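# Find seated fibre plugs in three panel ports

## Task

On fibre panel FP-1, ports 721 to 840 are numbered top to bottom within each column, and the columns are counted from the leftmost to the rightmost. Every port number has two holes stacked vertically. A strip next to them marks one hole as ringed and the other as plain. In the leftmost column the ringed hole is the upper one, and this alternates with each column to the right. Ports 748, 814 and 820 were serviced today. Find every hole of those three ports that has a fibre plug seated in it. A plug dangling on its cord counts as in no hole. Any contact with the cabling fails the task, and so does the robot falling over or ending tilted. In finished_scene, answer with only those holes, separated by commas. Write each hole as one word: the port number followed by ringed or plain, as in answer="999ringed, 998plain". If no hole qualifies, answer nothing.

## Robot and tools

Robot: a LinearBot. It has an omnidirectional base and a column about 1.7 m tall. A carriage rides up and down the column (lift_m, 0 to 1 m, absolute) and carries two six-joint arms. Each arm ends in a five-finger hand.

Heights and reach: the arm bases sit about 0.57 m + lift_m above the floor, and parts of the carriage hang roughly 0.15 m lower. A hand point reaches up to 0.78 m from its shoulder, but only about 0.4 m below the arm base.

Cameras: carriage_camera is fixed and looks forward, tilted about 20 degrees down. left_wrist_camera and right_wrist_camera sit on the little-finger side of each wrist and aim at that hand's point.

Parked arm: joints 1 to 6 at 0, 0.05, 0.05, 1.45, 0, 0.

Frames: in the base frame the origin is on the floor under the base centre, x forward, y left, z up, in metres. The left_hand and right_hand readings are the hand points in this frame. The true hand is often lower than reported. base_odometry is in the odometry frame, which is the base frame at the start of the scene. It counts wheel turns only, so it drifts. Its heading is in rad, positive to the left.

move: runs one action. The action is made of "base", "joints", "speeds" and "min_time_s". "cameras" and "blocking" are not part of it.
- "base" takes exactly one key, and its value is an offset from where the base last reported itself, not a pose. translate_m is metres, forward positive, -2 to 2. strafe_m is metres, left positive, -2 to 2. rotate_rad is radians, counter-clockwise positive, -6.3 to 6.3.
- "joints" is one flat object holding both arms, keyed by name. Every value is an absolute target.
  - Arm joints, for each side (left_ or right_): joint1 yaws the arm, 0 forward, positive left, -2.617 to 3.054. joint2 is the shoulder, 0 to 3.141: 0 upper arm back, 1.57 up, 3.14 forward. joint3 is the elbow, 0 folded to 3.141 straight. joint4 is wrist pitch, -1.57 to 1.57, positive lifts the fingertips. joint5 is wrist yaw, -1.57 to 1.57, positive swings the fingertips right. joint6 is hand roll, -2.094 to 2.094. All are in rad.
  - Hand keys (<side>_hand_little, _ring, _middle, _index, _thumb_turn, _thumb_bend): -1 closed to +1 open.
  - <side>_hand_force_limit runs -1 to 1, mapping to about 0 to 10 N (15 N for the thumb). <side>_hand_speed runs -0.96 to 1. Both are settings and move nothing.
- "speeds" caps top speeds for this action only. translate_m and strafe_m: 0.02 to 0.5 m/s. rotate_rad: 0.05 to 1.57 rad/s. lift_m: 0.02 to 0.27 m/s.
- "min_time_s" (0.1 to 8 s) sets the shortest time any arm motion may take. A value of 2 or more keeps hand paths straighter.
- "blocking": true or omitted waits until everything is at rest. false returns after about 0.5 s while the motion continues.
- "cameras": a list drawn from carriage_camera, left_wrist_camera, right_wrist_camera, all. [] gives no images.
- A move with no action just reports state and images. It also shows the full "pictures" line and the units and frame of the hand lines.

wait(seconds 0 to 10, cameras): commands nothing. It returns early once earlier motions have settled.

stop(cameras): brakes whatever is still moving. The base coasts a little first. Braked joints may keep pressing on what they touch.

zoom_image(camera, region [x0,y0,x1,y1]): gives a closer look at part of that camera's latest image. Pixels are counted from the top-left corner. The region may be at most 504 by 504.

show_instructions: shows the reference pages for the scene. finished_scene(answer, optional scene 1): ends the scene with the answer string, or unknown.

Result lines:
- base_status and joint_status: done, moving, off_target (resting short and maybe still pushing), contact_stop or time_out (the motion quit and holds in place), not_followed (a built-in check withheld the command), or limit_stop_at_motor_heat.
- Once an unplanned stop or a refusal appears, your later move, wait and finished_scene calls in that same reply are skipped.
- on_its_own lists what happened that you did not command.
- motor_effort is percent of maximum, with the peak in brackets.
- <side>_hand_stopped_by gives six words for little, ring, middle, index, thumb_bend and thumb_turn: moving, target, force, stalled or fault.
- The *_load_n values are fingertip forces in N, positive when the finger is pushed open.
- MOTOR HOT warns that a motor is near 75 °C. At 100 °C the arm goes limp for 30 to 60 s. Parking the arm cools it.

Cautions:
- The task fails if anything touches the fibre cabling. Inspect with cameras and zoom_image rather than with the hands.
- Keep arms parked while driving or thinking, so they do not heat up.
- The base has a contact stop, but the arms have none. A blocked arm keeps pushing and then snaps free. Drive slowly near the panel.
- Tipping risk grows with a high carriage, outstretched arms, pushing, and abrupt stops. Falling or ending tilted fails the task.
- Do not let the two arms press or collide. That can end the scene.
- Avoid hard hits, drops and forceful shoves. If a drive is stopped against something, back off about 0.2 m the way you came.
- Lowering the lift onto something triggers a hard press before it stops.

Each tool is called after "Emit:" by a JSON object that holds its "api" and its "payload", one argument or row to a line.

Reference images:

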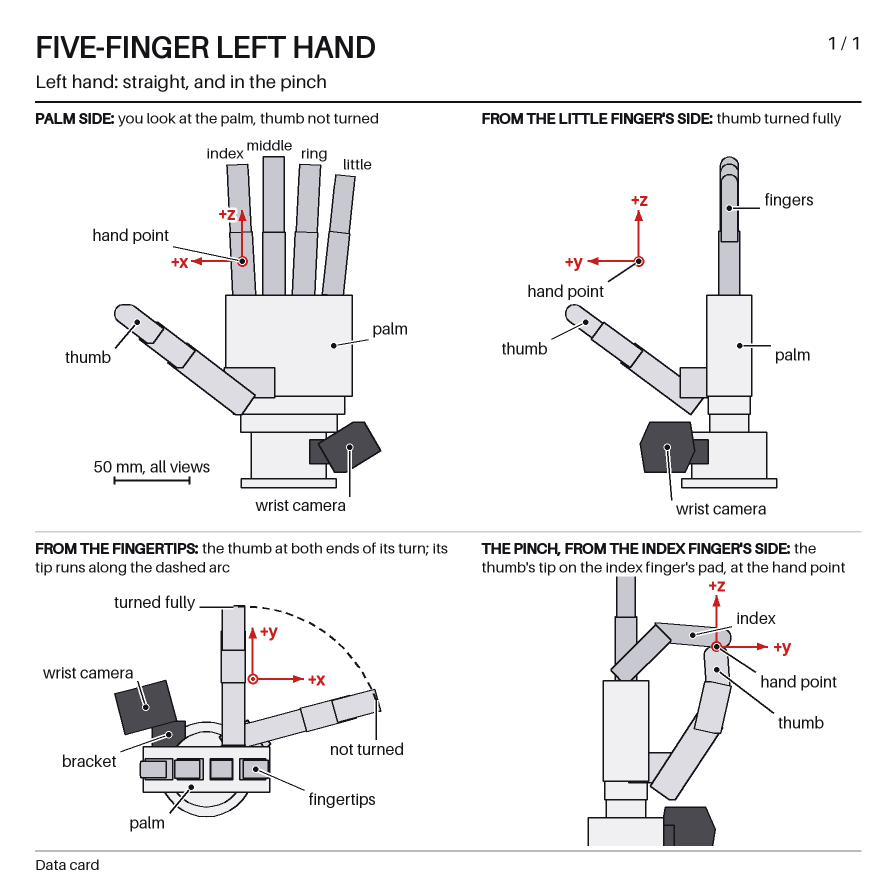

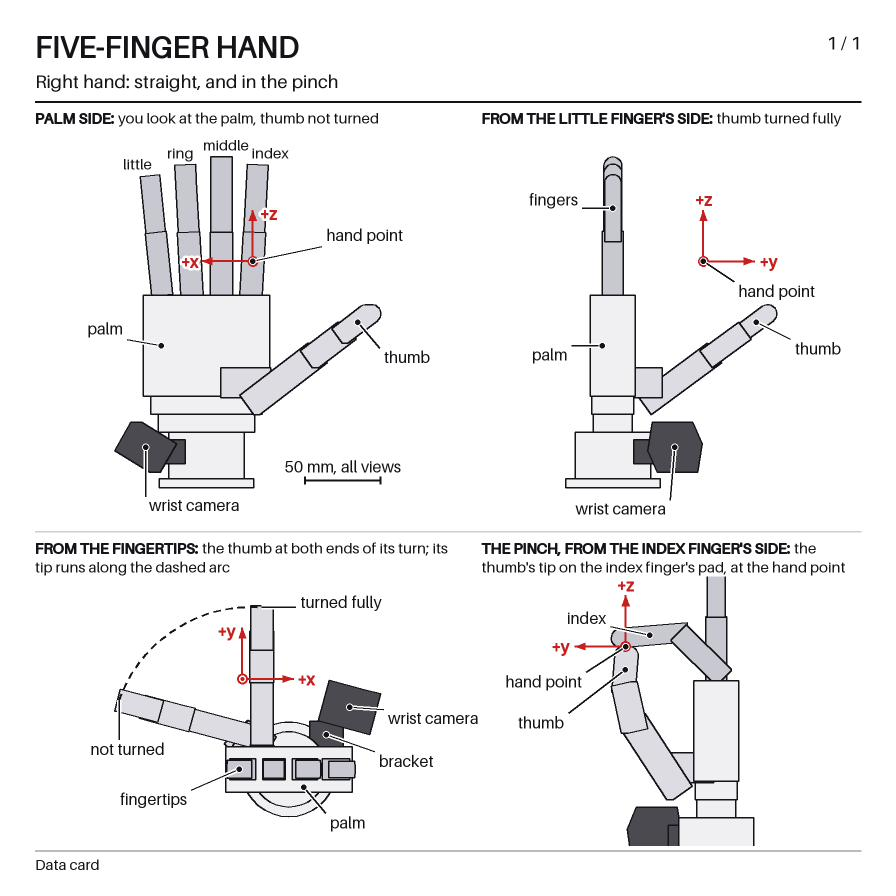

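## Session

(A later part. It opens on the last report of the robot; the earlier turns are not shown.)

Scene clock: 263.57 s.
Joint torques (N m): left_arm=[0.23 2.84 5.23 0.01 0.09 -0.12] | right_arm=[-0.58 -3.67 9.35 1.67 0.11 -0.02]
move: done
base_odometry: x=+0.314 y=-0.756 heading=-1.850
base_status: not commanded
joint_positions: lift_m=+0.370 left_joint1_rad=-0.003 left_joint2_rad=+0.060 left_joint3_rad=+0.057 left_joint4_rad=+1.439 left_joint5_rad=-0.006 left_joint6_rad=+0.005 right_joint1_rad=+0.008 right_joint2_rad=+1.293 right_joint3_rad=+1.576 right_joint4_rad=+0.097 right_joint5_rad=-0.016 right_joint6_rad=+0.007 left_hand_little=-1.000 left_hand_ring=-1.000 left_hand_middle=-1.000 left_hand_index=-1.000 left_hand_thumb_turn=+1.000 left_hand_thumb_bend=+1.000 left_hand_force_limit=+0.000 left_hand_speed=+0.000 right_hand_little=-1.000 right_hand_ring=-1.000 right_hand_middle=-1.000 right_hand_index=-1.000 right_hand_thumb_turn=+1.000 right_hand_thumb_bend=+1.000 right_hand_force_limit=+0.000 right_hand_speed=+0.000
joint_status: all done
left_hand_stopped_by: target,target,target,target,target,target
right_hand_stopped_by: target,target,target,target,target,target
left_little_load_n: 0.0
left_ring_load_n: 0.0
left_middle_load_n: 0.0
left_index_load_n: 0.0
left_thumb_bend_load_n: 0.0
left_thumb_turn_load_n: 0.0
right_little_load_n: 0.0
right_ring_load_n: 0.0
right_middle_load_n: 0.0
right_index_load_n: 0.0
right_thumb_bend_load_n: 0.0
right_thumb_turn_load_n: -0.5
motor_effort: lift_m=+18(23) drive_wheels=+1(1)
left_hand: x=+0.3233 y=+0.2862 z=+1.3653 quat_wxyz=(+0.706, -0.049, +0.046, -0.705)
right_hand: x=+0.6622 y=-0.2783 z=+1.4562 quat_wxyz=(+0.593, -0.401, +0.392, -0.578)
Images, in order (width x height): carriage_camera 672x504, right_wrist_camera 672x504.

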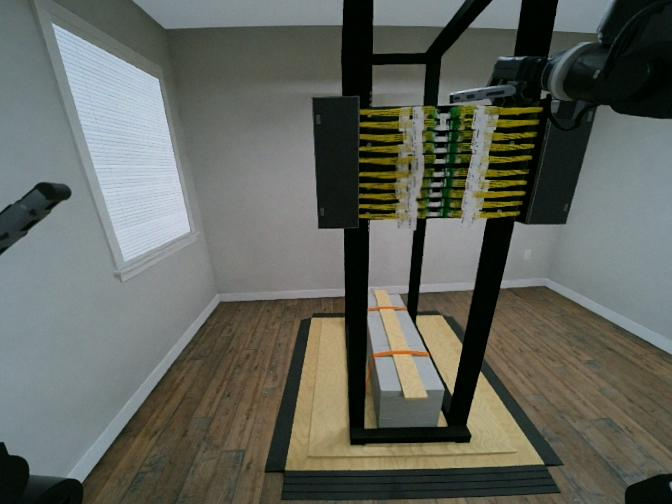

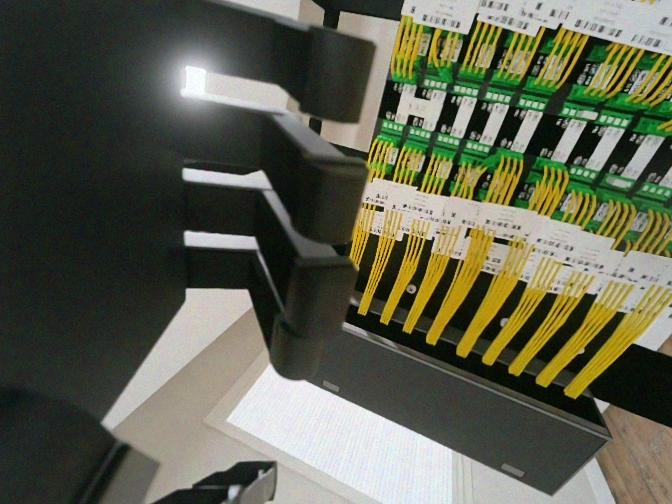

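Emit:
{"api": "move", "payload": {
  "base": {"translate_m": 0.14},
  "speeds": {"translate_m": 0.07},
  "cameras": ["right_wrist_camera"]
}}

Emit:
{"api": "zoom_image", "payload": {
  "camera": "right_wrist_camera",
  "region": [380, 100, 560, 280]
}}

Scene clock: 267.77 s.
Joint torques (N m): left_arm=[0.23 2.92 5.35 -0.07 0.09 -0.12] | right_arm=[-0.58 -4.04 8.85 1.73 0.11 -0.01]
move: done
base_odometry: x=+0.276 y=-0.891 heading=-1.850
base_status: done
joint_positions: lift_m=+0.370 left_joint1_rad=-0.003 left_joint2_rad=+0.060 left_joint3_rad=+0.057 left_joint4_rad=+1.445 left_joint5_rad=-0.006 left_joint6_rad=+0.005 right_joint1_rad=+0.008 right_joint2_rad=+1.296 right_joint3_rad=+1.580 right_joint4_rad=+0.090 right_joint5_rad=-0.015 right_joint6_rad=+0.007 left_hand_little=-1.000 left_hand_ring=-1.000 left_hand_middle=-1.000 left_hand_index=-1.000 left_hand_thumb_turn=+1.000 left_hand_thumb_bend=+1.000 left_hand_force_limit=+0.000 left_hand_speed=+0.000 right_hand_little=-1.000 right_hand_ring=-1.000 right_hand_middle=-1.000 right_hand_index=-1.000 right_hand_thumb_turn=+1.000 right_hand_thumb_bend=+1.000 right_hand_force_limit=+0.000 right_hand_speed=+0.000
joint_status: not commanded
left_hand_stopped_by: target,target,target,target,target,target
right_hand_stopped_by: target,target,target,target,target,target
left_little_load_n: 0.0
left_ring_load_n: 0.0
left_middle_load_n: 0.0
left_index_load_n: 0.0
left_thumb_bend_load_n: 0.0
left_thumb_turn_load_n: 0.0
right_little_load_n: 0.0
right_ring_load_n: 0.0
right_middle_load_n: 0.0
right_index_load_n: 0.0
right_thumb_bend_load_n: 0.0
right_thumb_turn_load_n: -0.5
motor_effort: lift_m=+18(19) drive_wheels=-1(7)
left_hand: x=+0.3217 y=+0.2862 z=+1.3659 quat_wxyz=(+0.707, -0.047, +0.044, -0.705)
right_hand: x=+0.6636 y=-0.2785 z=+1.4545 quat_wxyz=(+0.591, -0.403, +0.394, -0.577)
Images, in order (width x height): right_wrist_camera 672x504.

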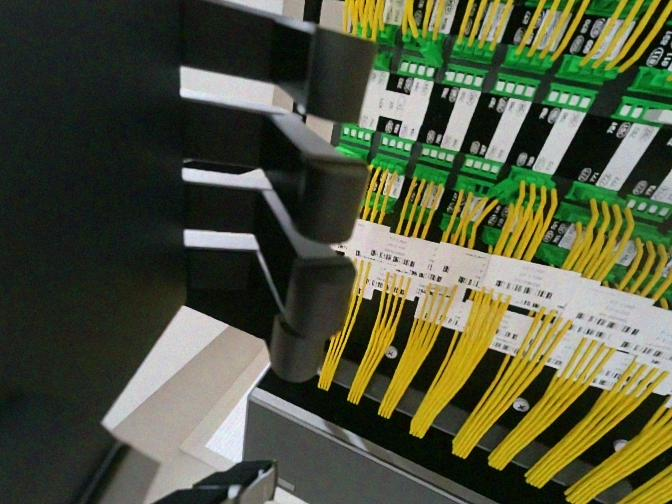

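Scaled by 2.800.

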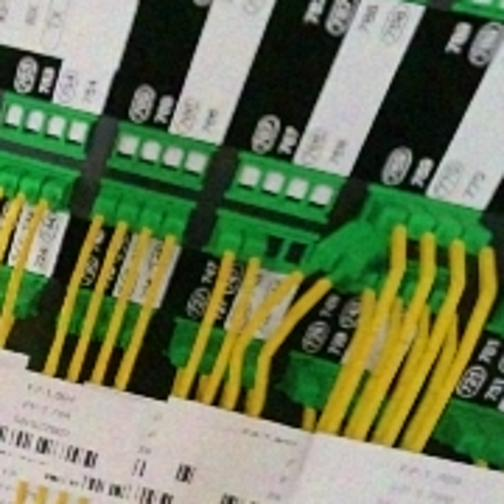

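Emit:
{"api": "zoom_image", "payload": {
  "camera": "right_wrist_camera",
  "region": [450, 150, 530, 230]
}}

Scaled by 6.300.

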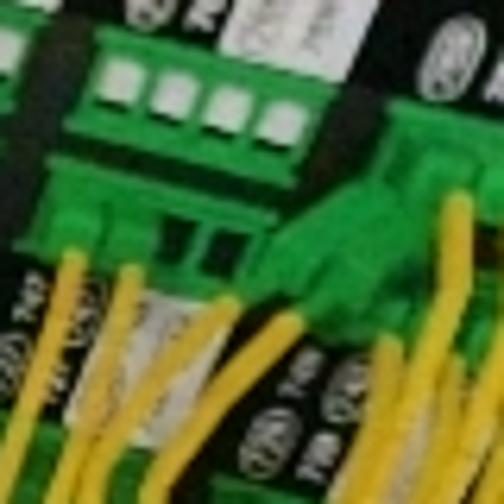

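Emit:
{"api": "finished_scene", "payload": {
  "answer": "814ringed, 814plain, 820plain"
}}

The scene is finished: the task was done.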